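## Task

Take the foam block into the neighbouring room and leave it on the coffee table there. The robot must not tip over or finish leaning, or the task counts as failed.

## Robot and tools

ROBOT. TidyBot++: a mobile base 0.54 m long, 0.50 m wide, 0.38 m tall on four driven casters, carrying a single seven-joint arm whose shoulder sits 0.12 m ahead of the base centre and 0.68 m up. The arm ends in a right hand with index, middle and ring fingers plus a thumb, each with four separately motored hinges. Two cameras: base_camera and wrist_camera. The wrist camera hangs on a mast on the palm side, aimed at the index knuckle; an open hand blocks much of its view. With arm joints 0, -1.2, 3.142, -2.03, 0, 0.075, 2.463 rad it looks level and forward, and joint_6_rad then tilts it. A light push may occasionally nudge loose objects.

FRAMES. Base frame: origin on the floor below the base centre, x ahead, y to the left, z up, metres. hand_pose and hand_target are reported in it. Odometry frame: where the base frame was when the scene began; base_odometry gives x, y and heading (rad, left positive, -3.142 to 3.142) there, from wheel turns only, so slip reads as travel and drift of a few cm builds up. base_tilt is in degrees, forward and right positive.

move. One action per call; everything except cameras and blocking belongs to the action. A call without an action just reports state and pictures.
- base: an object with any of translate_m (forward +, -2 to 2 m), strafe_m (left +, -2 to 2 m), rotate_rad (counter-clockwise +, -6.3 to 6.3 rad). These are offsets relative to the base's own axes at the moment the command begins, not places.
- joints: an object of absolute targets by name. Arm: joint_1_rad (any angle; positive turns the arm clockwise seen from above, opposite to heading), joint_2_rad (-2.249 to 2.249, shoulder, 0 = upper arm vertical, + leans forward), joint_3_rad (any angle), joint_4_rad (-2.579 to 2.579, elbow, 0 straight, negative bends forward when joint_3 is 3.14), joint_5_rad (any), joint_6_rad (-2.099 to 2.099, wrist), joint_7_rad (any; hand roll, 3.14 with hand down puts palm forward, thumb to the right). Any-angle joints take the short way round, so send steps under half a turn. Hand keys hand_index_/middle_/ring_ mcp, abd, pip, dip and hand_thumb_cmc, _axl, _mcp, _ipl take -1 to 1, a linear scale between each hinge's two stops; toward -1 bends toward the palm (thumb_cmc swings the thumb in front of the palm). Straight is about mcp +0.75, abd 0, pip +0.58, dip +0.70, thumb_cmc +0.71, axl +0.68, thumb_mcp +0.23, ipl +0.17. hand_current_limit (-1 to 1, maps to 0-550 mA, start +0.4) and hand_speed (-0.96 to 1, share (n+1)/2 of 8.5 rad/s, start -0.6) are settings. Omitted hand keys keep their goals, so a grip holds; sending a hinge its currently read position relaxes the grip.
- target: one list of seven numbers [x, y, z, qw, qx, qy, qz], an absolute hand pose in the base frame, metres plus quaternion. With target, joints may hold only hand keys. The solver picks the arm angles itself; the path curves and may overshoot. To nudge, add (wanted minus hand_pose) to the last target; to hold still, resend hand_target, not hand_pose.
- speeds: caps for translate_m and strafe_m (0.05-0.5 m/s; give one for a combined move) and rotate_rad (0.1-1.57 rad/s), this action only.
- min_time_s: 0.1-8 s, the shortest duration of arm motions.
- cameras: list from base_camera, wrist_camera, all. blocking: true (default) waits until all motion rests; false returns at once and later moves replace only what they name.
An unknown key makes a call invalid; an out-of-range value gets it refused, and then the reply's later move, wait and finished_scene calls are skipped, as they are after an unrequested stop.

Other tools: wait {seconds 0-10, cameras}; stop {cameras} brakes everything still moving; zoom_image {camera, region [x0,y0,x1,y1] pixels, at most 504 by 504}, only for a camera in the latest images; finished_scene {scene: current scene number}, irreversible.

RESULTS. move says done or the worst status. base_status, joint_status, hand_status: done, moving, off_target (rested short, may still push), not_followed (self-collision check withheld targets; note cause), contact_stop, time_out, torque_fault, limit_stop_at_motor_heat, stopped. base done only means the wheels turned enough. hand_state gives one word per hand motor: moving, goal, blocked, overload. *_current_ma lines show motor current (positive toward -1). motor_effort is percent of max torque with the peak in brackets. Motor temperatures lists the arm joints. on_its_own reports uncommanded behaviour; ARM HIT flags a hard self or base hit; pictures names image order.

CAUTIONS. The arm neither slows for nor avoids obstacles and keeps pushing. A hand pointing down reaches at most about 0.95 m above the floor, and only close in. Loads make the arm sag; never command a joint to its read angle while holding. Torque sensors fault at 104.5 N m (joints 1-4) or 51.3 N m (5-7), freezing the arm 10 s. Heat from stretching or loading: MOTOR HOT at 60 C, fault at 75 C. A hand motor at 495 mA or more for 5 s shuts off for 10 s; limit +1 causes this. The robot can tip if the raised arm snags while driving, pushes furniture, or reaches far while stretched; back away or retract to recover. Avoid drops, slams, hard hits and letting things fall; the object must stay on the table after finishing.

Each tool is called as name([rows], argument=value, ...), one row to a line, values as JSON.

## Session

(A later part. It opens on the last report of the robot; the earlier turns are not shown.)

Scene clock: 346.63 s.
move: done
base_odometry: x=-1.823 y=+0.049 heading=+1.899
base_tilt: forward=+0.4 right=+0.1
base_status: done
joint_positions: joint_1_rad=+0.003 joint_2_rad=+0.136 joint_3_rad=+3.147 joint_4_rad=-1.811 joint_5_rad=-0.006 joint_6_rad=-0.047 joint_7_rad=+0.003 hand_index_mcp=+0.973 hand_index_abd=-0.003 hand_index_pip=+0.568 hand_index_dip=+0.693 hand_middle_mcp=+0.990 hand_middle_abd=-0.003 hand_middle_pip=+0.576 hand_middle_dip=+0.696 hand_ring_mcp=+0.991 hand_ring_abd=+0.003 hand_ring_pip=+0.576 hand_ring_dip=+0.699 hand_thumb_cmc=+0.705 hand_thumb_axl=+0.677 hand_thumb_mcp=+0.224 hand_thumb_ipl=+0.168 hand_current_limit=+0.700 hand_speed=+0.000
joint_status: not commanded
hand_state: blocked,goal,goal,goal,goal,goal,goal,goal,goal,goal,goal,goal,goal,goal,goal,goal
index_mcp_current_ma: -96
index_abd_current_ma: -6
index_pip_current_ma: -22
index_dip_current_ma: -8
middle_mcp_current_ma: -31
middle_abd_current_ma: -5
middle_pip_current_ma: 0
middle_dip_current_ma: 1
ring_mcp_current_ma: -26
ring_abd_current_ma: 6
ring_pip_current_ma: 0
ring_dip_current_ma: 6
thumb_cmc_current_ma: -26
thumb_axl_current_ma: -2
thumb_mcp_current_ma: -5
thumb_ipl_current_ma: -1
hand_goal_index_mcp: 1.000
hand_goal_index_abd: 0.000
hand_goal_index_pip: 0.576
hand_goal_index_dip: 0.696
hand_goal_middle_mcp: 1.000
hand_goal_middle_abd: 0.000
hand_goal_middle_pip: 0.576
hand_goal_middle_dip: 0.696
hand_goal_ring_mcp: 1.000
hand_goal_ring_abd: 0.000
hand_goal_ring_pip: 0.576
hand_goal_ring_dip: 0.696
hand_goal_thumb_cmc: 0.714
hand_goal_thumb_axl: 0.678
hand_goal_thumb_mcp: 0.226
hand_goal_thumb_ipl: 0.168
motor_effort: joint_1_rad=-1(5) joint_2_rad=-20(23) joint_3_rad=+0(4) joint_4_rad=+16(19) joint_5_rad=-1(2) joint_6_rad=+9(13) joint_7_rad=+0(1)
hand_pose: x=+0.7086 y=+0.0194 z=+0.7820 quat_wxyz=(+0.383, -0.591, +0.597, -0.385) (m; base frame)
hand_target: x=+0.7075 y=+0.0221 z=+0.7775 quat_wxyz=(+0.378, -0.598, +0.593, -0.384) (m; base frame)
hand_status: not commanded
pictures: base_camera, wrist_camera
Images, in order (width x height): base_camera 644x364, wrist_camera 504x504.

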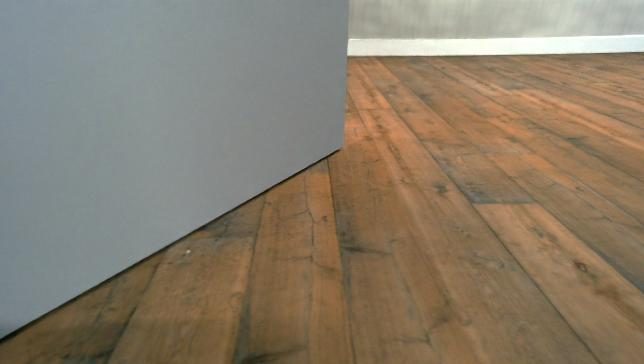

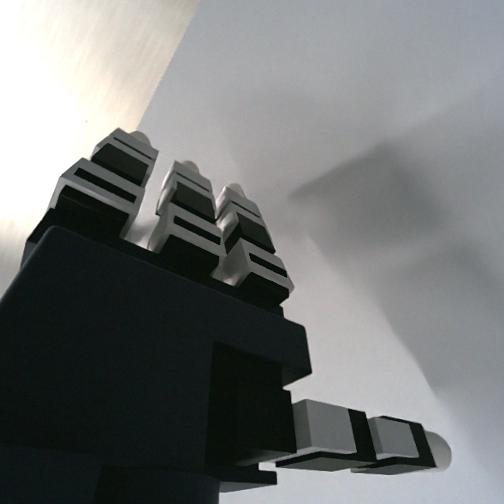

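move(joints={"joint_1_rad": -0.6}, min_time_s=2.5, cameras=["all"])

move(base={"translate_m": 0.3, "strafe_m": 0.05}, speeds={"translate_m": 0.15}, cameras=["all"])

Scene clock: 353.80 s.
move: done
base_odometry: x=-1.823 y=+0.049 heading=+1.899
base_tilt: forward=+0.3 right=+0.0
base_status: not commanded
joint_positions: joint_1_rad=-0.588 joint_2_rad=+0.136 joint_3_rad=+3.159 joint_4_rad=-1.811 joint_5_rad=-0.006 joint_6_rad=-0.047 joint_7_rad=+0.001 hand_index_mcp=+0.973 hand_index_abd=-0.003 hand_index_pip=+0.568 hand_index_dip=+0.693 hand_middle_mcp=+0.990 hand_middle_abd=-0.003 hand_middle_pip=+0.576 hand_middle_dip=+0.696 hand_ring_mcp=+0.991 hand_ring_abd=+0.003 hand_ring_pip=+0.576 hand_ring_dip=+0.699 hand_thumb_cmc=+0.704 hand_thumb_axl=+0.677 hand_thumb_mcp=+0.226 hand_thumb_ipl=+0.168 hand_current_limit=+0.700 hand_speed=+0.000
joint_status: all done
hand_state: blocked,goal,goal,goal,goal,goal,goal,goal,goal,goal,goal,goal,goal,goal,goal,goal
index_mcp_current_ma: -96
index_abd_current_ma: -6
index_pip_current_ma: -21
index_dip_current_ma: -7
middle_mcp_current_ma: -31
middle_abd_current_ma: -6
middle_pip_current_ma: 0
middle_dip_current_ma: 1
ring_mcp_current_ma: -26
ring_abd_current_ma: 6
ring_pip_current_ma: 0
ring_dip_current_ma: 6
thumb_cmc_current_ma: -30
thumb_axl_current_ma: -2
thumb_mcp_current_ma: -1
thumb_ipl_current_ma: -1
hand_goal_index_mcp: 1.000
hand_goal_index_abd: 0.000
hand_goal_index_pip: 0.576
hand_goal_index_dip: 0.696
hand_goal_middle_mcp: 1.000
hand_goal_middle_abd: 0.000
hand_goal_middle_pip: 0.576
hand_goal_middle_dip: 0.696
hand_goal_ring_mcp: 1.000
hand_goal_ring_abd: 0.000
hand_goal_ring_pip: 0.576
hand_goal_ring_dip: 0.696
hand_goal_thumb_cmc: 0.714
hand_goal_thumb_axl: 0.678
hand_goal_thumb_mcp: 0.226
hand_goal_thumb_ipl: 0.168
motor_effort: joint_1_rad=-1(14) joint_2_rad=-20(21) joint_3_rad=+1(13) joint_4_rad=+16(17) joint_5_rad=-2(2) joint_6_rad=+9(11) joint_7_rad=+0(1)
hand_pose: x=+0.6017 y=+0.3394 z=+0.7820 quat_wxyz=(+0.477, -0.736, +0.404, -0.260) (m; base frame)
hand_target: x=+0.5922 y=+0.3505 z=+0.7775 quat_wxyz=(+0.475, -0.746, +0.390, -0.255) (m; base frame)
hand_status: not commanded
pictures: base_camera, wrist_camera
Images, in order (width x height): base_camera 644x364, wrist_camera 504x504.

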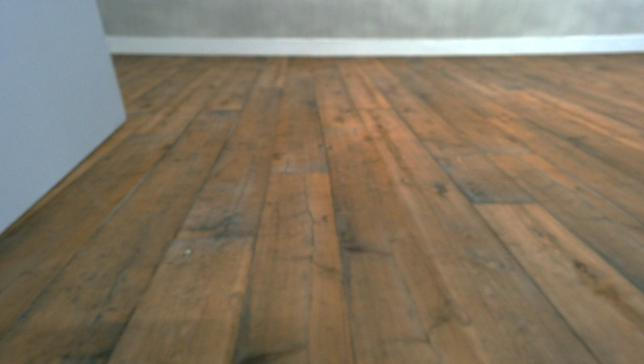

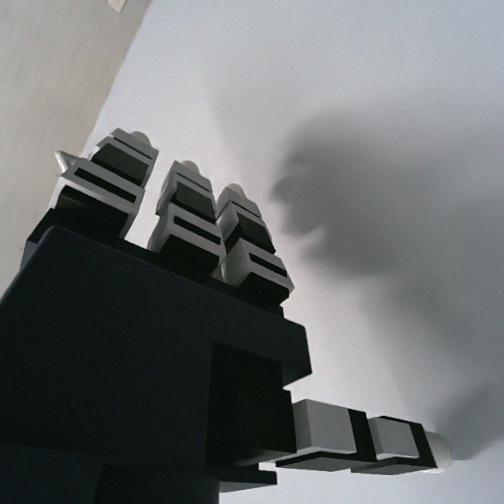

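Scene clock: 356.50 s.
move: done
base_odometry: x=-1.967 y=+0.317 heading=+1.899
base_tilt: forward=+0.4 right=+0.0
base_status: done
joint_positions: joint_1_rad=-0.590 joint_2_rad=+0.137 joint_3_rad=+3.158 joint_4_rad=-1.811 joint_5_rad=-0.006 joint_6_rad=-0.047 joint_7_rad=+0.001 hand_index_mcp=+0.974 hand_index_abd=-0.003 hand_index_pip=+0.568 hand_index_dip=+0.693 hand_middle_mcp=+0.990 hand_middle_abd=-0.003 hand_middle_pip=+0.576 hand_middle_dip=+0.696 hand_ring_mcp=+0.991 hand_ring_abd=+0.003 hand_ring_pip=+0.576 hand_ring_dip=+0.699 hand_thumb_cmc=+0.704 hand_thumb_axl=+0.677 hand_thumb_mcp=+0.226 hand_thumb_ipl=+0.168 hand_current_limit=+0.700 hand_speed=+0.000
joint_status: not commanded
hand_state: blocked,goal,goal,goal,goal,goal,goal,goal,goal,goal,goal,goal,goal,goal,goal,goal
index_mcp_current_ma: -92
index_abd_current_ma: -6
index_pip_current_ma: -21
index_dip_current_ma: -7
middle_mcp_current_ma: -31
middle_abd_current_ma: -6
middle_pip_current_ma: 0
middle_dip_current_ma: 1
ring_mcp_current_ma: -26
ring_abd_current_ma: 6
ring_pip_current_ma: 0
ring_dip_current_ma: 6
thumb_cmc_current_ma: -30
thumb_axl_current_ma: -2
thumb_mcp_current_ma: -1
thumb_ipl_current_ma: -1
hand_goal_index_mcp: 1.000
hand_goal_index_abd: 0.000
hand_goal_index_pip: 0.576
hand_goal_index_dip: 0.696
hand_goal_middle_mcp: 1.000
hand_goal_middle_abd: 0.000
hand_goal_middle_pip: 0.576
hand_goal_middle_dip: 0.696
hand_goal_ring_mcp: 1.000
hand_goal_ring_abd: 0.000
hand_goal_ring_pip: 0.576
hand_goal_ring_dip: 0.696
hand_goal_thumb_cmc: 0.714
hand_goal_thumb_axl: 0.678
hand_goal_thumb_mcp: 0.226
hand_goal_thumb_ipl: 0.168
motor_effort: joint_1_rad=-1(2) joint_2_rad=-20(22) joint_3_rad=+1(2) joint_4_rad=+15(16) joint_5_rad=-1(2) joint_6_rad=+9(10) joint_7_rad=-1(1)
hand_pose: x=+0.6009 y=+0.3407 z=+0.7816 quat_wxyz=(+0.477, -0.737, +0.403, -0.259) (m; base frame)
hand_target: x=+0.5922 y=+0.3505 z=+0.7775 quat_wxyz=(+0.475, -0.746, +0.390, -0.255) (m; base frame)
hand_status: not commanded
pictures: base_camera, wrist_camera
Images, in order (width x height): base_camera 644x364, wrist_camera 504x504.

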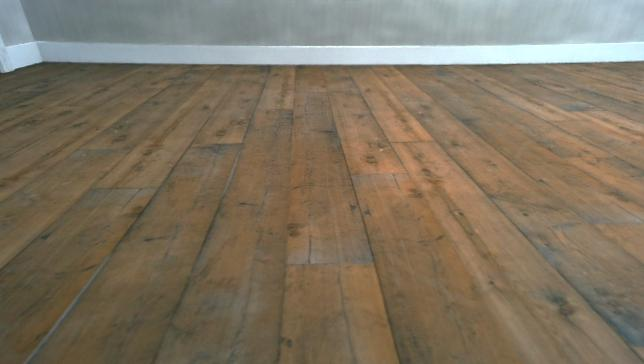

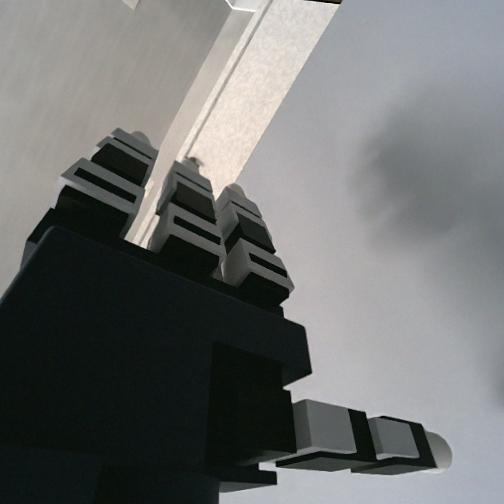

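move(joints={"joint_1_rad": 0, "joint_2_rad": -1.2, "joint_3_rad": 3.142, "joint_4_rad": -2.03, "joint_5_rad": 0, "joint_6_rad": 0.175, "joint_7_rad": 2.463, "hand_index_mcp": 0.754, "hand_middle_mcp": 0.754, "hand_ring_mcp": 0.754, "hand_current_limit": 0.4}, base={"translate_m": 0.15}, cameras=["all"])

move(base={"rotate_rad": 0.9}, cameras=["all"])

move(base={"rotate_rad": -1.8}, cameras=["all"])

Scene clock: 367.33 s.
move: done
base_odometry: x=-2.016 y=+0.459 heading=+1.899
base_tilt: forward=+0.3 right=+0.1
base_status: done
joint_positions: joint_1_rad=-0.015 joint_2_rad=-1.190 joint_3_rad=+3.156 joint_4_rad=-1.999 joint_5_rad=-0.006 joint_6_rad=+0.115 joint_7_rad=+2.403 hand_index_mcp=+0.757 hand_index_abd=+0.001 hand_index_pip=+0.575 hand_index_dip=+0.694 hand_middle_mcp=+0.757 hand_middle_abd=+0.001 hand_middle_pip=+0.575 hand_middle_dip=+0.696 hand_ring_mcp=+0.757 hand_ring_abd=+0.003 hand_ring_pip=+0.575 hand_ring_dip=+0.698 hand_thumb_cmc=+0.716 hand_thumb_axl=+0.677 hand_thumb_mcp=+0.228 hand_thumb_ipl=+0.168 hand_current_limit=+0.400 hand_speed=+0.000
joint_status: all done
hand_state: goal,goal,goal,goal,goal,goal,goal,goal,goal,goal,goal,goal,goal,goal,goal,goal
index_mcp_current_ma: 9
index_abd_current_ma: 2
index_pip_current_ma: -3
index_dip_current_ma: -5
middle_mcp_current_ma: 9
middle_abd_current_ma: 2
middle_pip_current_ma: -1
middle_dip_current_ma: 1
ring_mcp_current_ma: 8
ring_abd_current_ma: 6
ring_pip_current_ma: -1
ring_dip_current_ma: 6
thumb_cmc_current_ma: 4
thumb_axl_current_ma: -2
thumb_mcp_current_ma: 4
thumb_ipl_current_ma: -1
hand_goal_index_mcp: 0.754
hand_goal_index_abd: 0.000
hand_goal_index_pip: 0.576
hand_goal_index_dip: 0.696
hand_goal_middle_mcp: 0.754
hand_goal_middle_abd: 0.000
hand_goal_middle_pip: 0.576
hand_goal_middle_dip: 0.696
hand_goal_ring_mcp: 0.754
hand_goal_ring_abd: 0.000
hand_goal_ring_pip: 0.576
hand_goal_ring_dip: 0.696
hand_goal_thumb_cmc: 0.714
hand_goal_thumb_axl: 0.678
hand_goal_thumb_mcp: 0.226
hand_goal_thumb_ipl: 0.168
motor_effort: joint_1_rad=-1(2) joint_2_rad=+16(22) joint_3_rad=+1(2) joint_4_rad=+12(17) joint_5_rad=-1(2) joint_6_rad=+7(11) joint_7_rad=+0(1)
hand_pose: x=+0.1136 y=-0.0816 z=+1.3160 quat_wxyz=(-0.371, -0.314, -0.132, -0.864) (m; base frame)
hand_target: x=+0.1013 y=-0.0699 z=+1.3171 quat_wxyz=(-0.409, -0.290, -0.139, -0.854) (m; base frame)
hand_status: not commanded
pictures: base_camera, wrist_camera
Images, in order (width x height): base_camera 644x364, wrist_camera 504x504.

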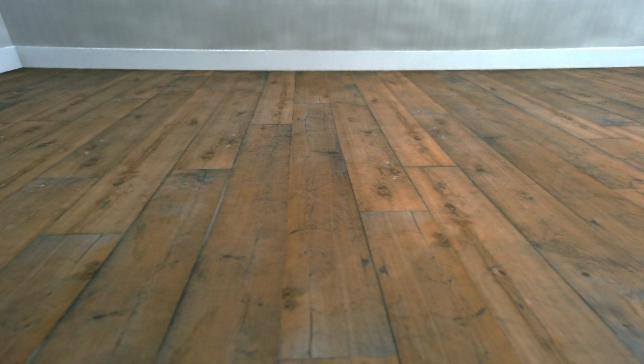

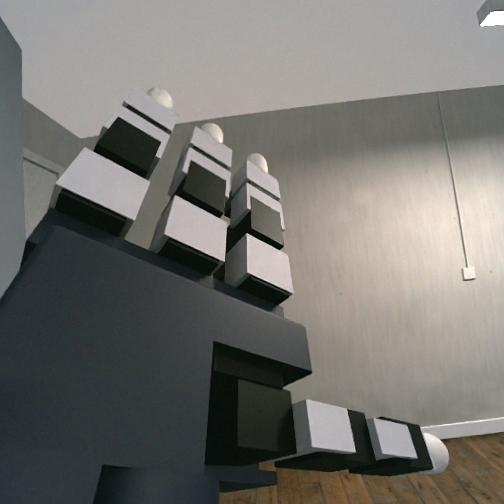

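Scene clock: 369.13 s.
move: done
base_odometry: x=-2.016 y=+0.459 heading=+2.799
base_tilt: forward=+0.3 right=+0.1
base_status: done
joint_positions: joint_1_rad=-0.013 joint_2_rad=-1.190 joint_3_rad=+3.156 joint_4_rad=-2.000 joint_5_rad=-0.006 joint_6_rad=+0.115 joint_7_rad=+2.405 hand_index_mcp=+0.758 hand_index_abd=+0.001 hand_index_pip=+0.575 hand_index_dip=+0.694 hand_middle_mcp=+0.758 hand_middle_abd=+0.001 hand_middle_pip=+0.575 hand_middle_dip=+0.696 hand_ring_mcp=+0.757 hand_ring_abd=+0.003 hand_ring_pip=+0.575 hand_ring_dip=+0.698 hand_thumb_cmc=+0.716 hand_thumb_axl=+0.677 hand_thumb_mcp=+0.228 hand_thumb_ipl=+0.168 hand_current_limit=+0.400 hand_speed=+0.000
joint_status: not commanded
hand_state: goal,goal,goal,goal,goal,goal,goal,goal,goal,goal,goal,goal,goal,goal,goal,goal
index_mcp_current_ma: 11
index_abd_current_ma: 2
index_pip_current_ma: -2
index_dip_current_ma: -5
middle_mcp_current_ma: 11
middle_abd_current_ma: 2
middle_pip_current_ma: -1
middle_dip_current_ma: 1
ring_mcp_current_ma: 9
ring_abd_current_ma: 6
ring_pip_current_ma: -1
ring_dip_current_ma: 6
thumb_cmc_current_ma: 5
thumb_axl_current_ma: -2
thumb_mcp_current_ma: 4
thumb_ipl_current_ma: -1
hand_goal_index_mcp: 0.754
hand_goal_index_abd: 0.000
hand_goal_index_pip: 0.576
hand_goal_index_dip: 0.696
hand_goal_middle_mcp: 0.754
hand_goal_middle_abd: 0.000
hand_goal_middle_pip: 0.576
hand_goal_middle_dip: 0.696
hand_goal_ring_mcp: 0.754
hand_goal_ring_abd: 0.000
hand_goal_ring_pip: 0.576
hand_goal_ring_dip: 0.696
hand_goal_thumb_cmc: 0.714
hand_goal_thumb_axl: 0.678
hand_goal_thumb_mcp: 0.226
hand_goal_thumb_ipl: 0.168
motor_effort: joint_1_rad=-1(1) joint_2_rad=+16(16) joint_3_rad=+1(2) joint_4_rad=+12(12) joint_5_rad=-2(2) joint_6_rad=+7(7) joint_7_rad=+0(1)
hand_pose: x=+0.1136 y=-0.0815 z=+1.3159 quat_wxyz=(-0.373, -0.314, -0.132, -0.863) (m; base frame)
hand_target: x=+0.1013 y=-0.0699 z=+1.3171 quat_wxyz=(-0.409, -0.290, -0.139, -0.854) (m; base frame)
hand_status: not commanded
pictures: base_camera, wrist_camera
Images, in order (width x height): base_camera 644x364, wrist_camera 504x504.

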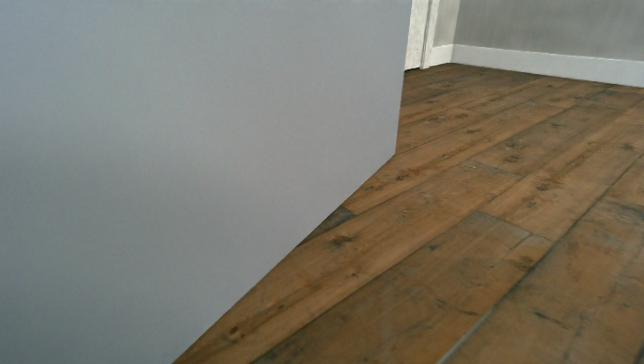

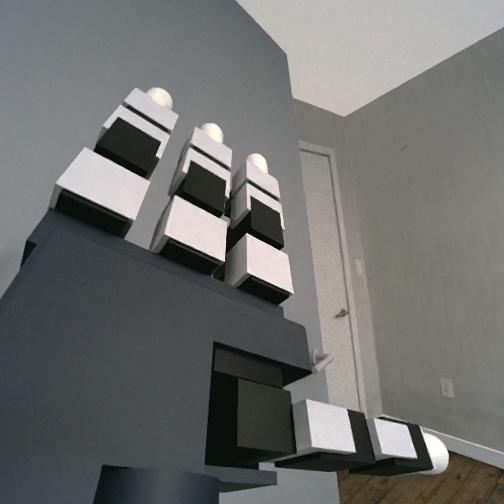

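Scene clock: 371.67 s.
move: done
base_odometry: x=-2.016 y=+0.459 heading=+0.999
base_tilt: forward=+0.3 right=+0.1
base_status: done
joint_positions: joint_1_rad=-0.010 joint_2_rad=-1.190 joint_3_rad=+3.156 joint_4_rad=-2.000 joint_5_rad=-0.006 joint_6_rad=+0.115 joint_7_rad=+2.405 hand_index_mcp=+0.758 hand_index_abd=+0.001 hand_index_pip=+0.575 hand_index_dip=+0.694 hand_middle_mcp=+0.758 hand_middle_abd=+0.001 hand_middle_pip=+0.575 hand_middle_dip=+0.696 hand_ring_mcp=+0.757 hand_ring_abd=+0.003 hand_ring_pip=+0.575 hand_ring_dip=+0.698 hand_thumb_cmc=+0.716 hand_thumb_axl=+0.677 hand_thumb_mcp=+0.228 hand_thumb_ipl=+0.168 hand_current_limit=+0.400 hand_speed=+0.000
joint_status: not commanded
hand_state: goal,goal,goal,goal,goal,goal,goal,goal,goal,goal,goal,goal,goal,goal,goal,goal
index_mcp_current_ma: 11
index_abd_current_ma: 2
index_pip_current_ma: -2
index_dip_current_ma: -5
middle_mcp_current_ma: 11
middle_abd_current_ma: 2
middle_pip_current_ma: -1
middle_dip_current_ma: 1
ring_mcp_current_ma: 9
ring_abd_current_ma: 6
ring_pip_current_ma: -1
ring_dip_current_ma: 6
thumb_cmc_current_ma: 5
thumb_axl_current_ma: -2
thumb_mcp_current_ma: 4
thumb_ipl_current_ma: -1
hand_goal_index_mcp: 0.754
hand_goal_index_abd: 0.000
hand_goal_index_pip: 0.576
hand_goal_index_dip: 0.696
hand_goal_middle_mcp: 0.754
hand_goal_middle_abd: 0.000
hand_goal_middle_pip: 0.576
hand_goal_middle_dip: 0.696
hand_goal_ring_mcp: 0.754
hand_goal_ring_abd: 0.000
hand_goal_ring_pip: 0.576
hand_goal_ring_dip: 0.696
hand_goal_thumb_cmc: 0.714
hand_goal_thumb_axl: 0.678
hand_goal_thumb_mcp: 0.226
hand_goal_thumb_ipl: 0.168
motor_effort: joint_1_rad=-1(1) joint_2_rad=+16(16) joint_3_rad=+1(2) joint_4_rad=+12(12) joint_5_rad=-1(2) joint_6_rad=+6(7) joint_7_rad=+0(1)
hand_pose: x=+0.1134 y=-0.0815 z=+1.3159 quat_wxyz=(-0.375, -0.314, -0.132, -0.862) (m; base frame)
hand_target: x=+0.1013 y=-0.0699 z=+1.3171 quat_wxyz=(-0.409, -0.290, -0.139, -0.854) (m; base frame)
hand_status: not commanded
pictures: base_camera, wrist_camera
Images, in order (width x height): base_camera 644x364, wrist_camera 504x504.

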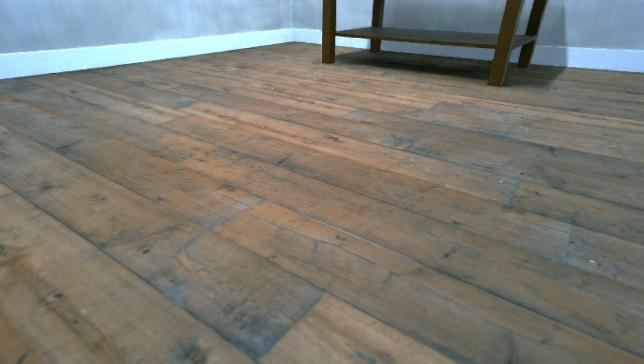

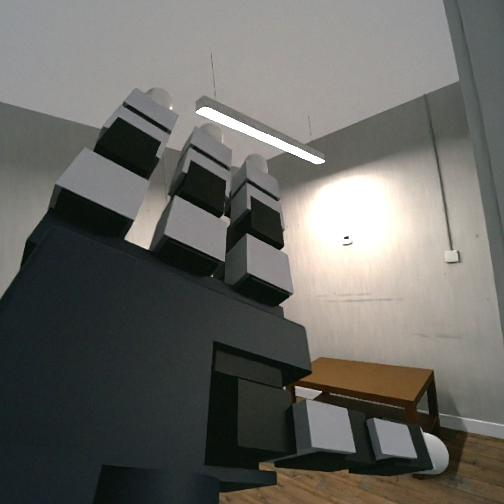

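move(base={"rotate_rad": 0.9}, cameras=[])

move(base={"translate_m": -1.43}, cameras=["all"])

move(base={"rotate_rad": -3.14}, cameras=["all"])

move(base={"strafe_m": 1.95}, cameras=["all"])

Scene clock: 387.63 s.
move: done
base_odometry: x=-2.016 y=+0.459 heading=+1.899
base_tilt: forward=+0.4 right=+0.1
base_status: done
joint_positions: joint_1_rad=-0.009 joint_2_rad=-1.190 joint_3_rad=+3.156 joint_4_rad=-2.000 joint_5_rad=-0.006 joint_6_rad=+0.115 joint_7_rad=+2.405 hand_index_mcp=+0.758 hand_index_abd=+0.001 hand_index_pip=+0.575 hand_index_dip=+0.694 hand_middle_mcp=+0.758 hand_middle_abd=+0.001 hand_middle_pip=+0.575 hand_middle_dip=+0.696 hand_ring_mcp=+0.757 hand_ring_abd=+0.003 hand_ring_pip=+0.575 hand_ring_dip=+0.698 hand_thumb_cmc=+0.716 hand_thumb_axl=+0.677 hand_thumb_mcp=+0.228 hand_thumb_ipl=+0.168 hand_current_limit=+0.400 hand_speed=+0.000
joint_status: not commanded
hand_state: goal,goal,goal,goal,goal,goal,goal,goal,goal,goal,goal,goal,goal,goal,goal,goal
index_mcp_current_ma: 11
index_abd_current_ma: 2
index_pip_current_ma: -2
index_dip_current_ma: -5
middle_mcp_current_ma: 11
middle_abd_current_ma: 2
middle_pip_current_ma: -1
middle_dip_current_ma: 1
ring_mcp_current_ma: 9
ring_abd_current_ma: 6
ring_pip_current_ma: -1
ring_dip_current_ma: 6
thumb_cmc_current_ma: 5
thumb_axl_current_ma: -2
thumb_mcp_current_ma: 4
thumb_ipl_current_ma: -1
hand_goal_index_mcp: 0.754
hand_goal_index_abd: 0.000
hand_goal_index_pip: 0.576
hand_goal_index_dip: 0.696
hand_goal_middle_mcp: 0.754
hand_goal_middle_abd: 0.000
hand_goal_middle_pip: 0.576
hand_goal_middle_dip: 0.696
hand_goal_ring_mcp: 0.754
hand_goal_ring_abd: 0.000
hand_goal_ring_pip: 0.576
hand_goal_ring_dip: 0.696
hand_goal_thumb_cmc: 0.714
hand_goal_thumb_axl: 0.678
hand_goal_thumb_mcp: 0.226
hand_goal_thumb_ipl: 0.168
motor_effort: joint_1_rad=-1(1) joint_2_rad=+16(17) joint_3_rad=+1(1) joint_4_rad=+11(12) joint_5_rad=-1(2) joint_6_rad=+7(7) joint_7_rad=-1(1)
hand_pose: x=+0.1133 y=-0.0815 z=+1.3158 quat_wxyz=(-0.375, -0.314, -0.132, -0.862) (m; base frame)
hand_target: x=+0.1013 y=-0.0699 z=+1.3171 quat_wxyz=(-0.409, -0.290, -0.139, -0.854) (m; base frame)
hand_status: not commanded
pictures: none
No camera images: "cameras" was empty.

Scene clock: 391.73 s.
move: done
base_odometry: x=-1.555 y=-0.894 heading=+1.899
base_tilt: forward=+0.3 right=+0.0
base_status: done
joint_positions: joint_1_rad=-0.009 joint_2_rad=-1.193 joint_3_rad=+3.156 joint_4_rad=-2.005 joint_5_rad=-0.006 joint_6_rad=+0.118 joint_7_rad=+2.405 hand_index_mcp=+0.758 hand_index_abd=+0.001 hand_index_pip=+0.575 hand_index_dip=+0.694 hand_middle_mcp=+0.758 hand_middle_abd=+0.001 hand_middle_pip=+0.575 hand_middle_dip=+0.696 hand_ring_mcp=+0.758 hand_ring_abd=+0.003 hand_ring_pip=+0.575 hand_ring_dip=+0.698 hand_thumb_cmc=+0.716 hand_thumb_axl=+0.677 hand_thumb_mcp=+0.228 hand_thumb_ipl=+0.168 hand_current_limit=+0.400 hand_speed=+0.000
joint_status: not commanded
hand_state: goal,goal,goal,goal,goal,goal,goal,goal,goal,goal,goal,goal,goal,goal,goal,goal
index_mcp_current_ma: 12
index_abd_current_ma: 2
index_pip_current_ma: -2
index_dip_current_ma: -5
middle_mcp_current_ma: 12
middle_abd_current_ma: 2
middle_pip_current_ma: -1
middle_dip_current_ma: 1
ring_mcp_current_ma: 10
ring_abd_current_ma: 6
ring_pip_current_ma: -1
ring_dip_current_ma: 6
thumb_cmc_current_ma: 5
thumb_axl_current_ma: -2
thumb_mcp_current_ma: 5
thumb_ipl_current_ma: -1
hand_goal_index_mcp: 0.754
hand_goal_index_abd: 0.000
hand_goal_index_pip: 0.576
hand_goal_index_dip: 0.696
hand_goal_middle_mcp: 0.754
hand_goal_middle_abd: 0.000
hand_goal_middle_pip: 0.576
hand_goal_middle_dip: 0.696
hand_goal_ring_mcp: 0.754
hand_goal_ring_abd: 0.000
hand_goal_ring_pip: 0.576
hand_goal_ring_dip: 0.696
hand_goal_thumb_cmc: 0.714
hand_goal_thumb_axl: 0.678
hand_goal_thumb_mcp: 0.226
hand_goal_thumb_ipl: 0.168
motor_effort: joint_1_rad=-1(1) joint_2_rad=+16(18) joint_3_rad=+1(2) joint_4_rad=+12(13) joint_5_rad=-1(2) joint_6_rad=+7(8) joint_7_rad=+0(1)
hand_pose: x=+0.1126 y=-0.0815 z=+1.3144 quat_wxyz=(-0.375, -0.313, -0.131, -0.862) (m; base frame)
hand_target: x=+0.1013 y=-0.0699 z=+1.3171 quat_wxyz=(-0.409, -0.290, -0.139, -0.854) (m; base frame)
hand_status: not commanded
pictures: base_camera, wrist_camera
Images, in order (width x height): base_camera 644x364, wrist_camera 504x504.

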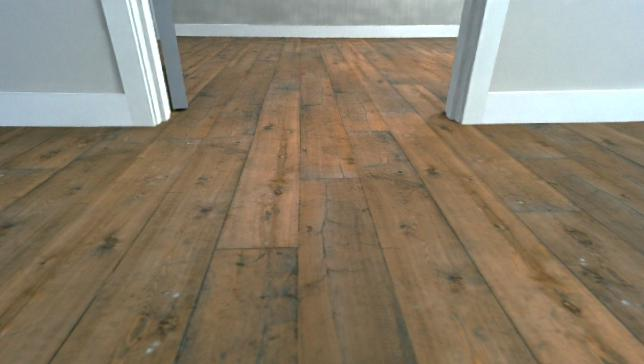

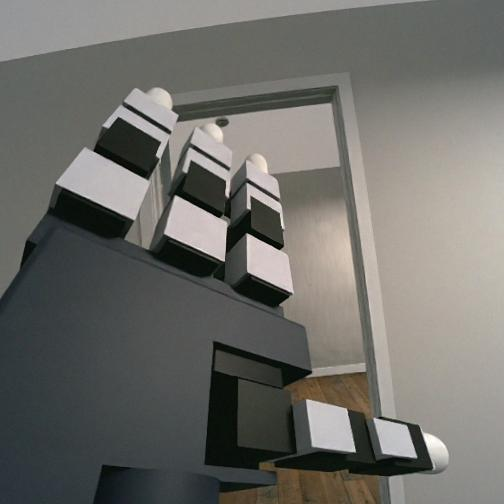

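Scene clock: 395.03 s.
move: done
base_odometry: x=-1.555 y=-0.894 heading=-1.241
base_tilt: forward=+0.3 right=+0.1
base_status: done
joint_positions: joint_1_rad=-0.009 joint_2_rad=-1.193 joint_3_rad=+3.156 joint_4_rad=-2.005 joint_5_rad=-0.006 joint_6_rad=+0.118 joint_7_rad=+2.405 hand_index_mcp=+0.758 hand_index_abd=+0.001 hand_index_pip=+0.575 hand_index_dip=+0.694 hand_middle_mcp=+0.758 hand_middle_abd=+0.001 hand_middle_pip=+0.575 hand_middle_dip=+0.696 hand_ring_mcp=+0.758 hand_ring_abd=+0.003 hand_ring_pip=+0.575 hand_ring_dip=+0.698 hand_thumb_cmc=+0.716 hand_thumb_axl=+0.677 hand_thumb_mcp=+0.228 hand_thumb_ipl=+0.168 hand_current_limit=+0.400 hand_speed=+0.000
joint_status: not commanded
hand_state: goal,goal,goal,goal,goal,goal,goal,goal,goal,goal,goal,goal,goal,goal,goal,goal
index_mcp_current_ma: 12
index_abd_current_ma: 2
index_pip_current_ma: -2
index_dip_current_ma: -5
middle_mcp_current_ma: 12
middle_abd_current_ma: 2
middle_pip_current_ma: -1
middle_dip_current_ma: 1
ring_mcp_current_ma: 10
ring_abd_current_ma: 6
ring_pip_current_ma: -1
ring_dip_current_ma: 6
thumb_cmc_current_ma: 6
thumb_axl_current_ma: -2
thumb_mcp_current_ma: 5
thumb_ipl_current_ma: -1
hand_goal_index_mcp: 0.754
hand_goal_index_abd: 0.000
hand_goal_index_pip: 0.576
hand_goal_index_dip: 0.696
hand_goal_middle_mcp: 0.754
hand_goal_middle_abd: 0.000
hand_goal_middle_pip: 0.576
hand_goal_middle_dip: 0.696
hand_goal_ring_mcp: 0.754
hand_goal_ring_abd: 0.000
hand_goal_ring_pip: 0.576
hand_goal_ring_dip: 0.696
hand_goal_thumb_cmc: 0.714
hand_goal_thumb_axl: 0.678
hand_goal_thumb_mcp: 0.226
hand_goal_thumb_ipl: 0.168
motor_effort: joint_1_rad=-1(1) joint_2_rad=+16(16) joint_3_rad=+0(1) joint_4_rad=+11(13) joint_5_rad=-1(2) joint_6_rad=+7(7) joint_7_rad=+0(1)
hand_pose: x=+0.1126 y=-0.0815 z=+1.3144 quat_wxyz=(-0.375, -0.313, -0.131, -0.862) (m; base frame)
hand_target: x=+0.1013 y=-0.0699 z=+1.3171 quat_wxyz=(-0.409, -0.290, -0.139, -0.854) (m; base frame)
hand_status: not commanded
pictures: base_camera, wrist_camera
Images, in order (width x height): base_camera 644x364, wrist_camera 504x504.

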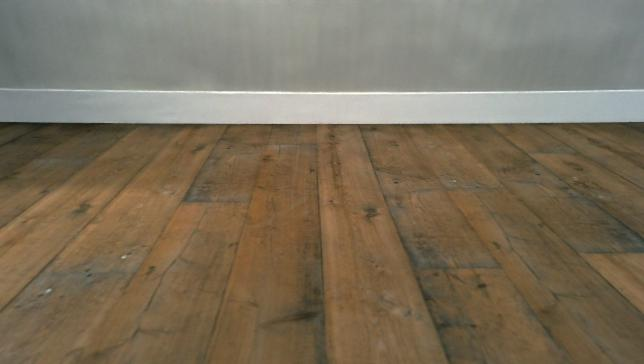

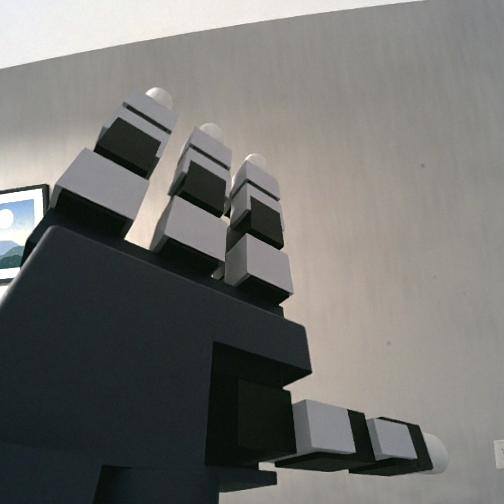

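Scene clock: 400.10 s.
move: done
base_odometry: x=+0.290 y=-0.262 heading=-1.241
base_tilt: forward=+0.3 right=+0.1
base_status: done
joint_positions: joint_1_rad=-0.006 joint_2_rad=-1.193 joint_3_rad=+3.153 joint_4_rad=-2.005 joint_5_rad=-0.006 joint_6_rad=+0.118 joint_7_rad=+2.406 hand_index_mcp=+0.759 hand_index_abd=+0.001 hand_index_pip=+0.575 hand_index_dip=+0.694 hand_middle_mcp=+0.759 hand_middle_abd=+0.001 hand_middle_pip=+0.575 hand_middle_dip=+0.696 hand_ring_mcp=+0.758 hand_ring_abd=+0.003 hand_ring_pip=+0.575 hand_ring_dip=+0.698 hand_thumb_cmc=+0.717 hand_thumb_axl=+0.677 hand_thumb_mcp=+0.228 hand_thumb_ipl=+0.168 hand_current_limit=+0.400 hand_speed=+0.000
joint_status: not commanded
hand_state: goal,goal,goal,goal,goal,goal,goal,goal,goal,goal,goal,goal,goal,goal,goal,goal
index_mcp_current_ma: 13
index_abd_current_ma: 2
index_pip_current_ma: -2
index_dip_current_ma: -5
middle_mcp_current_ma: 14
middle_abd_current_ma: 2
middle_pip_current_ma: -1
middle_dip_current_ma: 1
ring_mcp_current_ma: 12
ring_abd_current_ma: 6
ring_pip_current_ma: -1
ring_dip_current_ma: 6
thumb_cmc_current_ma: 6
thumb_axl_current_ma: -2
thumb_mcp_current_ma: 5
thumb_ipl_current_ma: -1
hand_goal_index_mcp: 0.754
hand_goal_index_abd: 0.000
hand_goal_index_pip: 0.576
hand_goal_index_dip: 0.696
hand_goal_middle_mcp: 0.754
hand_goal_middle_abd: 0.000
hand_goal_middle_pip: 0.576
hand_goal_middle_dip: 0.696
hand_goal_ring_mcp: 0.754
hand_goal_ring_abd: 0.000
hand_goal_ring_pip: 0.576
hand_goal_ring_dip: 0.696
hand_goal_thumb_cmc: 0.714
hand_goal_thumb_axl: 0.678
hand_goal_thumb_mcp: 0.226
hand_goal_thumb_ipl: 0.168
motor_effort: joint_1_rad=-1(2) joint_2_rad=+16(16) joint_3_rad=+0(3) joint_4_rad=+12(12) joint_5_rad=-1(2) joint_6_rad=+7(7) joint_7_rad=+0(1)
hand_pose: x=+0.1124 y=-0.0796 z=+1.3146 quat_wxyz=(-0.376, -0.313, -0.132, -0.862) (m; base frame)
hand_target: x=+0.1013 y=-0.0699 z=+1.3171 quat_wxyz=(-0.409, -0.290, -0.139, -0.854) (m; base frame)
hand_status: not commanded
pictures: base_camera, wrist_camera
Images, in order (width x height): base_camera 644x364, wrist_camera 504x504.

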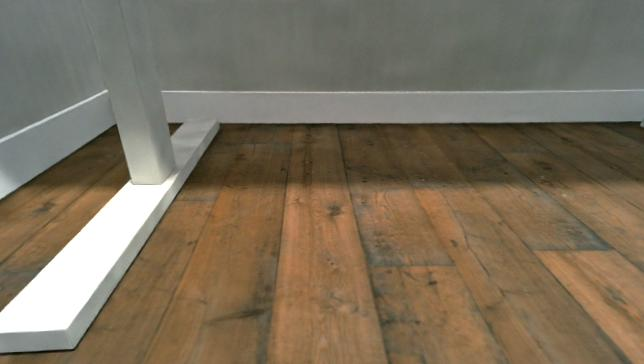

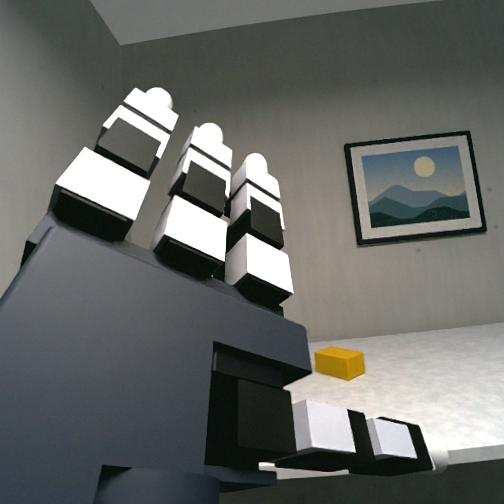

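zoom_image(camera="wrist_camera", region=[290, 320, 410, 420])

Scaled by 4.200 from the camera's 504x504 image, which has a finer 720x720 frame.

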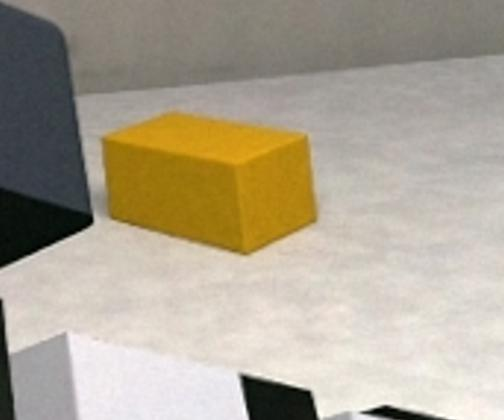

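move(joints={"joint_1_rad": 0.46, "joint_2_rad": 0.16, "joint_3_rad": 3.142, "joint_4_rad": -0.635, "joint_5_rad": 0.07, "joint_6_rad": -0.97, "joint_7_rad": -0.05, "hand_index_mcp": 0.068, "hand_middle_mcp": 0.068, "hand_ring_mcp": 0.068, "hand_index_pip": 0.504, "hand_middle_pip": 0.504, "hand_ring_pip": 0.504, "hand_index_dip": 0.551, "hand_middle_dip": 0.551, "hand_ring_dip": 0.551, "hand_thumb_cmc": -0.571}, min_time_s=3, cameras=["all"])

Scene clock: 475.90 s.
move: done
base_odometry: x=+0.290 y=-0.262 heading=-1.241
base_tilt: forward=+0.3 right=+0.1
base_status: not commanded
joint_positions: joint_1_rad=+0.444 joint_2_rad=+0.154 joint_3_rad=+3.153 joint_4_rad=-0.667 joint_5_rad=-0.006 joint_6_rad=-0.893 joint_7_rad=+0.009 hand_index_mcp=+0.063 hand_index_abd=+0.001 hand_index_pip=+0.505 hand_index_dip=+0.554 hand_middle_mcp=+0.063 hand_middle_abd=+0.001 hand_middle_pip=+0.505 hand_middle_dip=+0.554 hand_ring_mcp=+0.064 hand_ring_abd=+0.003 hand_ring_pip=+0.505 hand_ring_dip=+0.555 hand_thumb_cmc=-0.567 hand_thumb_axl=+0.677 hand_thumb_mcp=+0.227 hand_thumb_ipl=+0.168 hand_current_limit=+0.400 hand_speed=+0.000
joint_status: all done
hand_state: goal,goal,goal,goal,goal,goal,goal,goal,goal,goal,goal,goal,goal,goal,goal,goal
index_mcp_current_ma: -13
index_abd_current_ma: 2
index_pip_current_ma: 2
index_dip_current_ma: 5
middle_mcp_current_ma: -13
middle_abd_current_ma: 2
middle_pip_current_ma: 2
middle_dip_current_ma: 5
ring_mcp_current_ma: -11
ring_abd_current_ma: 6
ring_pip_current_ma: 2
ring_dip_current_ma: 6
thumb_cmc_current_ma: 6
thumb_axl_current_ma: -2
thumb_mcp_current_ma: 4
thumb_ipl_current_ma: -1
hand_goal_index_mcp: 0.068
hand_goal_index_abd: 0.000
hand_goal_index_pip: 0.504
hand_goal_index_dip: 0.552
hand_goal_middle_mcp: 0.068
hand_goal_middle_abd: 0.000
hand_goal_middle_pip: 0.504
hand_goal_middle_dip: 0.552
hand_goal_ring_mcp: 0.068
hand_goal_ring_abd: 0.000
hand_goal_ring_pip: 0.504
hand_goal_ring_dip: 0.552
hand_goal_thumb_cmc: -0.570
hand_goal_thumb_axl: 0.678
hand_goal_thumb_mcp: 0.226
hand_goal_thumb_ipl: 0.168
motor_effort: joint_1_rad=-1(1) joint_2_rad=-18(22) joint_3_rad=+1(2) joint_4_rad=+13(14) joint_5_rad=-2(2) joint_6_rad=+9(11) joint_7_rad=+0(1)
hand_pose: x=+0.6521 y=-0.2325 z=+1.1840 quat_wxyz=(+0.345, -0.404, +0.639, -0.556) (m; base frame)
hand_target: x=+0.6347 y=-0.2473 z=+1.1761 quat_wxyz=(+0.319, -0.388, +0.667, -0.550) (m; base frame)
hand_status: not commanded
pictures: base_camera, wrist_camera
Images, in order (width x height): base_camera 644x364, wrist_camera 504x504.

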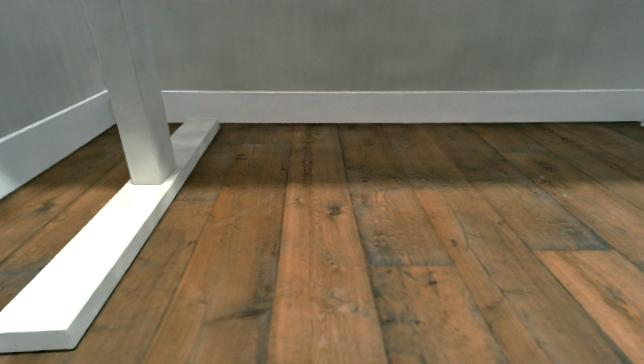

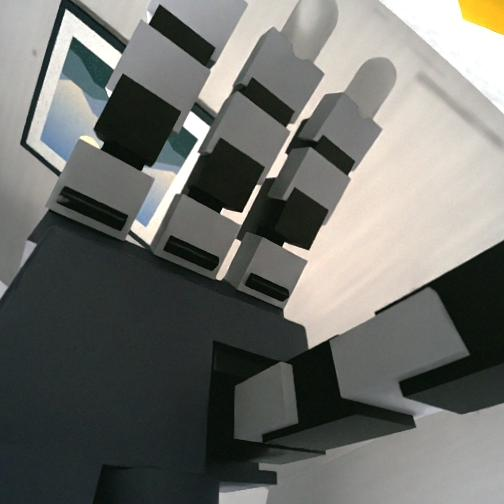

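move(base={"translate_m": 0.155, "strafe_m": 0.015}, speeds={"translate_m": 0.15}, cameras=["all"])

Scene clock: 481.40 s.
move: done
base_odometry: x=+0.354 y=-0.404 heading=-1.241
base_tilt: forward=+0.4 right=+0.1
base_status: done
joint_positions: joint_1_rad=+0.449 joint_2_rad=+0.158 joint_3_rad=+3.153 joint_4_rad=-0.664 joint_5_rad=-0.005 joint_6_rad=-0.896 joint_7_rad=+0.007 hand_index_mcp=+0.063 hand_index_abd=+0.001 hand_index_pip=+0.505 hand_index_dip=+0.554 hand_middle_mcp=+0.063 hand_middle_abd=+0.001 hand_middle_pip=+0.505 hand_middle_dip=+0.554 hand_ring_mcp=+0.064 hand_ring_abd=+0.003 hand_ring_pip=+0.505 hand_ring_dip=+0.555 hand_thumb_cmc=-0.568 hand_thumb_axl=+0.677 hand_thumb_mcp=+0.227 hand_thumb_ipl=+0.168 hand_current_limit=+0.400 hand_speed=+0.000
joint_status: not commanded
hand_state: goal,goal,goal,goal,goal,goal,goal,goal,goal,goal,goal,goal,goal,goal,goal,goal
index_mcp_current_ma: -14
index_abd_current_ma: 2
index_pip_current_ma: 2
index_dip_current_ma: 5
middle_mcp_current_ma: -14
middle_abd_current_ma: 2
middle_pip_current_ma: 2
middle_dip_current_ma: 5
ring_mcp_current_ma: -12
ring_abd_current_ma: 5
ring_pip_current_ma: 2
ring_dip_current_ma: 6
thumb_cmc_current_ma: 4
thumb_axl_current_ma: -2
thumb_mcp_current_ma: 4
thumb_ipl_current_ma: -1
hand_goal_index_mcp: 0.068
hand_goal_index_abd: 0.000
hand_goal_index_pip: 0.504
hand_goal_index_dip: 0.552
hand_goal_middle_mcp: 0.068
hand_goal_middle_abd: 0.000
hand_goal_middle_pip: 0.504
hand_goal_middle_dip: 0.552
hand_goal_ring_mcp: 0.068
hand_goal_ring_abd: 0.000
hand_goal_ring_pip: 0.504
hand_goal_ring_dip: 0.552
hand_goal_thumb_cmc: -0.570
hand_goal_thumb_axl: 0.678
hand_goal_thumb_mcp: 0.226
hand_goal_thumb_ipl: 0.168
motor_effort: joint_1_rad=-1(2) joint_2_rad=-19(21) joint_3_rad=+0(2) joint_4_rad=+13(14) joint_5_rad=-1(2) joint_6_rad=+10(10) joint_7_rad=-1(1)
hand_pose: x=+0.6521 y=-0.2354 z=+1.1832 quat_wxyz=(+0.344, -0.402, +0.641, -0.555) (m; base frame)
hand_target: x=+0.6347 y=-0.2473 z=+1.1761 quat_wxyz=(+0.319, -0.388, +0.667, -0.550) (m; base frame)
hand_status: not commanded
pictures: base_camera, wrist_camera
Images, in order (width x height): base_camera 644x364, wrist_camera 504x504.

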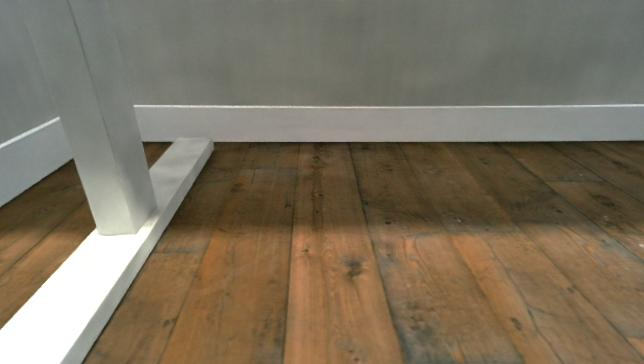

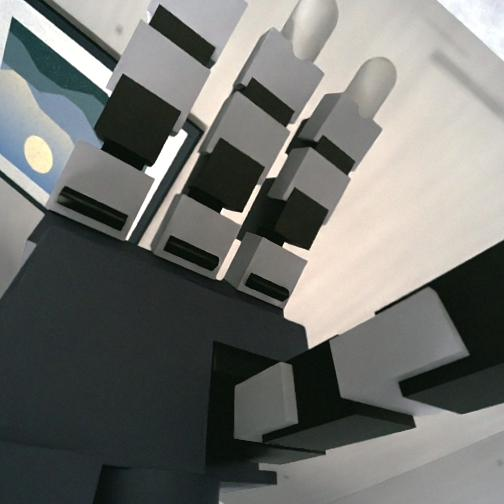

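move(joints={"joint_1_rad": 0.49, "joint_2_rad": 0.155, "joint_3_rad": 3.142, "joint_4_rad": -0.665, "joint_5_rad": 0.07, "joint_6_rad": -0.948, "joint_7_rad": -0.05}, min_time_s=1.5, cameras=["wrist_camera"])

move(joints={"joint_1_rad": 0.49, "joint_2_rad": 0.098, "joint_3_rad": 3.142, "joint_4_rad": -0.823, "joint_5_rad": 0.07, "joint_6_rad": -0.848, "joint_7_rad": -0.05}, min_time_s=1.5, cameras=["wrist_camera"])

Scene clock: 502.27 s.
move: done
base_odometry: x=+0.354 y=-0.404 heading=-1.241
base_tilt: forward=+0.4 right=+0.1
base_status: not commanded
joint_positions: joint_1_rad=+0.474 joint_2_rad=+0.158 joint_3_rad=+3.153 joint_4_rad=-0.664 joint_5_rad=-0.005 joint_6_rad=-0.896 joint_7_rad=+0.007 hand_index_mcp=+0.063 hand_index_abd=+0.001 hand_index_pip=+0.505 hand_index_dip=+0.554 hand_middle_mcp=+0.063 hand_middle_abd=+0.001 hand_middle_pip=+0.505 hand_middle_dip=+0.554 hand_ring_mcp=+0.064 hand_ring_abd=+0.003 hand_ring_pip=+0.505 hand_ring_dip=+0.555 hand_thumb_cmc=-0.568 hand_thumb_axl=+0.677 hand_thumb_mcp=+0.227 hand_thumb_ipl=+0.168 hand_current_limit=+0.400 hand_speed=+0.000
joint_status: all done
hand_state: goal,goal,goal,goal,goal,goal,goal,goal,goal,goal,goal,goal,goal,goal,goal,goal
index_mcp_current_ma: -14
index_abd_current_ma: 2
index_pip_current_ma: 2
index_dip_current_ma: 5
middle_mcp_current_ma: -14
middle_abd_current_ma: 2
middle_pip_current_ma: 2
middle_dip_current_ma: 5
ring_mcp_current_ma: -12
ring_abd_current_ma: 5
ring_pip_current_ma: 2
ring_dip_current_ma: 6
thumb_cmc_current_ma: 4
thumb_axl_current_ma: -2
thumb_mcp_current_ma: 4
thumb_ipl_current_ma: -1
hand_goal_index_mcp: 0.068
hand_goal_index_abd: 0.000
hand_goal_index_pip: 0.504
hand_goal_index_dip: 0.552
hand_goal_middle_mcp: 0.068
hand_goal_middle_abd: 0.000
hand_goal_middle_pip: 0.504
hand_goal_middle_dip: 0.552
hand_goal_ring_mcp: 0.068
hand_goal_ring_abd: 0.000
hand_goal_ring_pip: 0.504
hand_goal_ring_dip: 0.552
hand_goal_thumb_cmc: -0.570
hand_goal_thumb_axl: 0.678
hand_goal_thumb_mcp: 0.226
hand_goal_thumb_ipl: 0.168
motor_effort: joint_1_rad=-1(1) joint_2_rad=-19(20) joint_3_rad=+1(2) joint_4_rad=+13(14) joint_5_rad=-1(2) joint_6_rad=+9(11) joint_7_rad=+0(1)
hand_pose: x=+0.6460 y=-0.2487 z=+1.1832 quat_wxyz=(+0.337, -0.394, +0.646, -0.560) (m; base frame)
hand_target: x=+0.6297 y=-0.2639 z=+1.1699 quat_wxyz=(+0.310, -0.379, +0.674, -0.554) (m; base frame)
hand_status: not commanded
pictures: wrist_camera
Images, in order (width x height): wrist_camera 504x504.

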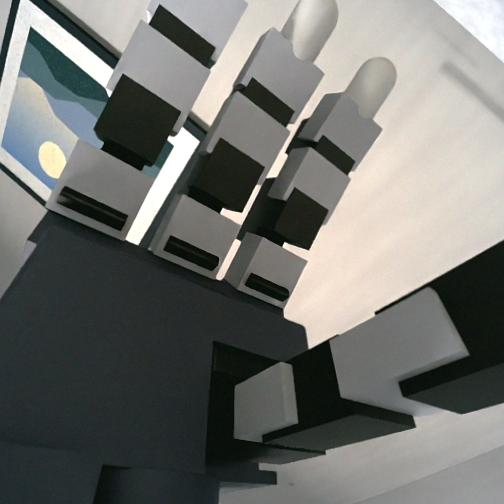

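Scene clock: 504.07 s.
move: done
base_odometry: x=+0.354 y=-0.404 heading=-1.241
base_tilt: forward=+0.4 right=+0.1
base_status: not commanded
joint_positions: joint_1_rad=+0.474 joint_2_rad=+0.129 joint_3_rad=+3.153 joint_4_rad=-0.792 joint_5_rad=-0.005 joint_6_rad=-0.895 joint_7_rad=+0.007 hand_index_mcp=+0.063 hand_index_abd=+0.001 hand_index_pip=+0.505 hand_index_dip=+0.554 hand_middle_mcp=+0.063 hand_middle_abd=+0.001 hand_middle_pip=+0.505 hand_middle_dip=+0.554 hand_ring_mcp=+0.064 hand_ring_abd=+0.003 hand_ring_pip=+0.505 hand_ring_dip=+0.555 hand_thumb_cmc=-0.568 hand_thumb_axl=+0.677 hand_thumb_mcp=+0.227 hand_thumb_ipl=+0.168 hand_current_limit=+0.400 hand_speed=+0.000
joint_status: all done
hand_state: goal,goal,goal,goal,goal,goal,goal,goal,goal,goal,goal,goal,goal,goal,goal,goal
index_mcp_current_ma: -14
index_abd_current_ma: 2
index_pip_current_ma: 2
index_dip_current_ma: 5
middle_mcp_current_ma: -14
middle_abd_current_ma: 2
middle_pip_current_ma: 2
middle_dip_current_ma: 5
ring_mcp_current_ma: -12
ring_abd_current_ma: 5
ring_pip_current_ma: 2
ring_dip_current_ma: 6
thumb_cmc_current_ma: 4
thumb_axl_current_ma: -2
thumb_mcp_current_ma: 3
thumb_ipl_current_ma: -1
hand_goal_index_mcp: 0.068
hand_goal_index_abd: 0.000
hand_goal_index_pip: 0.504
hand_goal_index_dip: 0.552
hand_goal_middle_mcp: 0.068
hand_goal_middle_abd: 0.000
hand_goal_middle_pip: 0.504
hand_goal_middle_dip: 0.552
hand_goal_ring_mcp: 0.068
hand_goal_ring_abd: 0.000
hand_goal_ring_pip: 0.504
hand_goal_ring_dip: 0.552
hand_goal_thumb_cmc: -0.570
hand_goal_thumb_axl: 0.678
hand_goal_thumb_mcp: 0.226
hand_goal_thumb_ipl: 0.168
motor_effort: joint_1_rad=-1(1) joint_2_rad=-19(20) joint_3_rad=+1(1) joint_4_rad=+14(15) joint_5_rad=-1(3) joint_6_rad=+10(11) joint_7_rad=-1(1)
hand_pose: x=+0.6407 y=-0.2462 z=+1.1333 quat_wxyz=(+0.318, -0.410, +0.673, -0.527) (m; base frame)
hand_target: x=+0.6270 y=-0.2615 z=+1.1483 quat_wxyz=(+0.310, -0.382, +0.672, -0.554) (m; base frame)
hand_status: not commanded
pictures: wrist_camera
Images, in order (width x height): wrist_camera 504x504.

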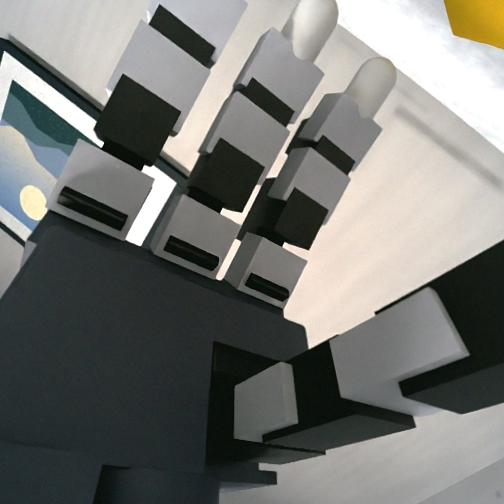

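zoom_image(camera="wrist_camera", region=[404, 0, 504, 100])

Scaled by 5.040 from the camera's 504x504 image, which has a finer 720x720 frame.

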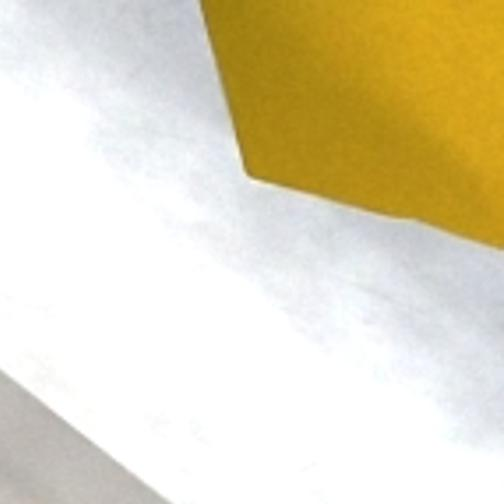

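move(joints={"joint_1_rad": 0.49, "joint_2_rad": 0.016, "joint_3_rad": 3.142, "joint_4_rad": -1.145, "joint_5_rad": 0.07, "joint_6_rad": -0.61, "joint_7_rad": -0.05}, min_time_s=2.5, cameras=["wrist_camera"])

Scene clock: 534.20 s.
move: done
base_odometry: x=+0.354 y=-0.404 heading=-1.241
base_tilt: forward=+0.4 right=+0.1
base_status: not commanded
joint_positions: joint_1_rad=+0.474 joint_2_rad=+0.044 joint_3_rad=+3.153 joint_4_rad=-1.111 joint_5_rad=-0.005 joint_6_rad=-0.673 joint_7_rad=+0.007 hand_index_mcp=+0.063 hand_index_abd=+0.001 hand_index_pip=+0.505 hand_index_dip=+0.553 hand_middle_mcp=+0.063 hand_middle_abd=+0.001 hand_middle_pip=+0.505 hand_middle_dip=+0.554 hand_ring_mcp=+0.064 hand_ring_abd=+0.003 hand_ring_pip=+0.505 hand_ring_dip=+0.555 hand_thumb_cmc=-0.568 hand_thumb_axl=+0.677 hand_thumb_mcp=+0.227 hand_thumb_ipl=+0.168 hand_current_limit=+0.400 hand_speed=+0.000
joint_status: all done
hand_state: goal,goal,goal,goal,goal,goal,goal,goal,goal,goal,goal,goal,goal,goal,goal,goal
index_mcp_current_ma: -13
index_abd_current_ma: 2
index_pip_current_ma: 2
index_dip_current_ma: 3
middle_mcp_current_ma: -14
middle_abd_current_ma: 2
middle_pip_current_ma: 2
middle_dip_current_ma: 5
ring_mcp_current_ma: -12
ring_abd_current_ma: 5
ring_pip_current_ma: 2
ring_dip_current_ma: 6
thumb_cmc_current_ma: 4
thumb_axl_current_ma: -2
thumb_mcp_current_ma: 3
thumb_ipl_current_ma: -1
hand_goal_index_mcp: 0.068
hand_goal_index_abd: 0.000
hand_goal_index_pip: 0.504
hand_goal_index_dip: 0.552
hand_goal_middle_mcp: 0.068
hand_goal_middle_abd: 0.000
hand_goal_middle_pip: 0.504
hand_goal_middle_dip: 0.552
hand_goal_ring_mcp: 0.068
hand_goal_ring_abd: 0.000
hand_goal_ring_pip: 0.504
hand_goal_ring_dip: 0.552
hand_goal_thumb_cmc: -0.570
hand_goal_thumb_axl: 0.678
hand_goal_thumb_mcp: 0.226
hand_goal_thumb_ipl: 0.168
motor_effort: joint_1_rad=-1(1) joint_2_rad=-18(20) joint_3_rad=+1(2) joint_4_rad=+16(16) joint_5_rad=-1(3) joint_6_rad=+9(10) joint_7_rad=+0(1)
hand_pose: x=+0.6402 y=-0.2467 z=+1.0699 quat_wxyz=(+0.315, -0.411, +0.677, -0.523) (m; base frame)
hand_target: x=+0.6310 y=-0.2605 z=+1.0845 quat_wxyz=(+0.310, -0.390, +0.669, -0.552) (m; base frame)
hand_status: not commanded
pictures: wrist_camera
Images, in order (width x height): wrist_camera 504x504.

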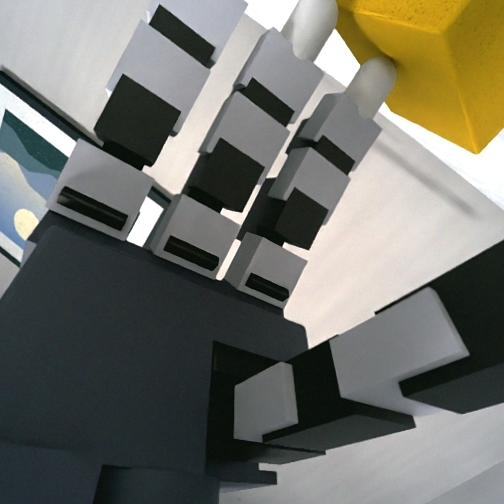

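zoom_image(camera="wrist_camera", region=[304, 0, 504, 200])

Scaled by 2.520 from the camera's 504x504 image, which has a finer 720x720 frame.

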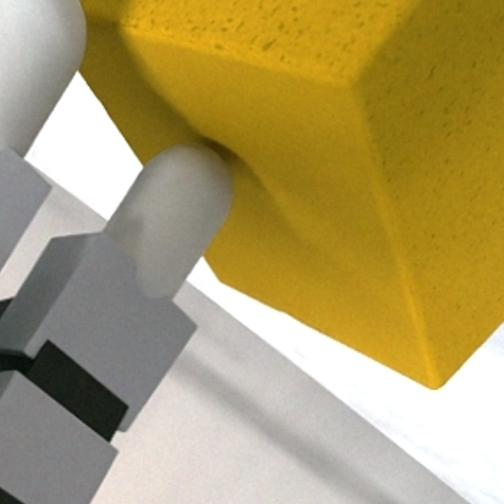

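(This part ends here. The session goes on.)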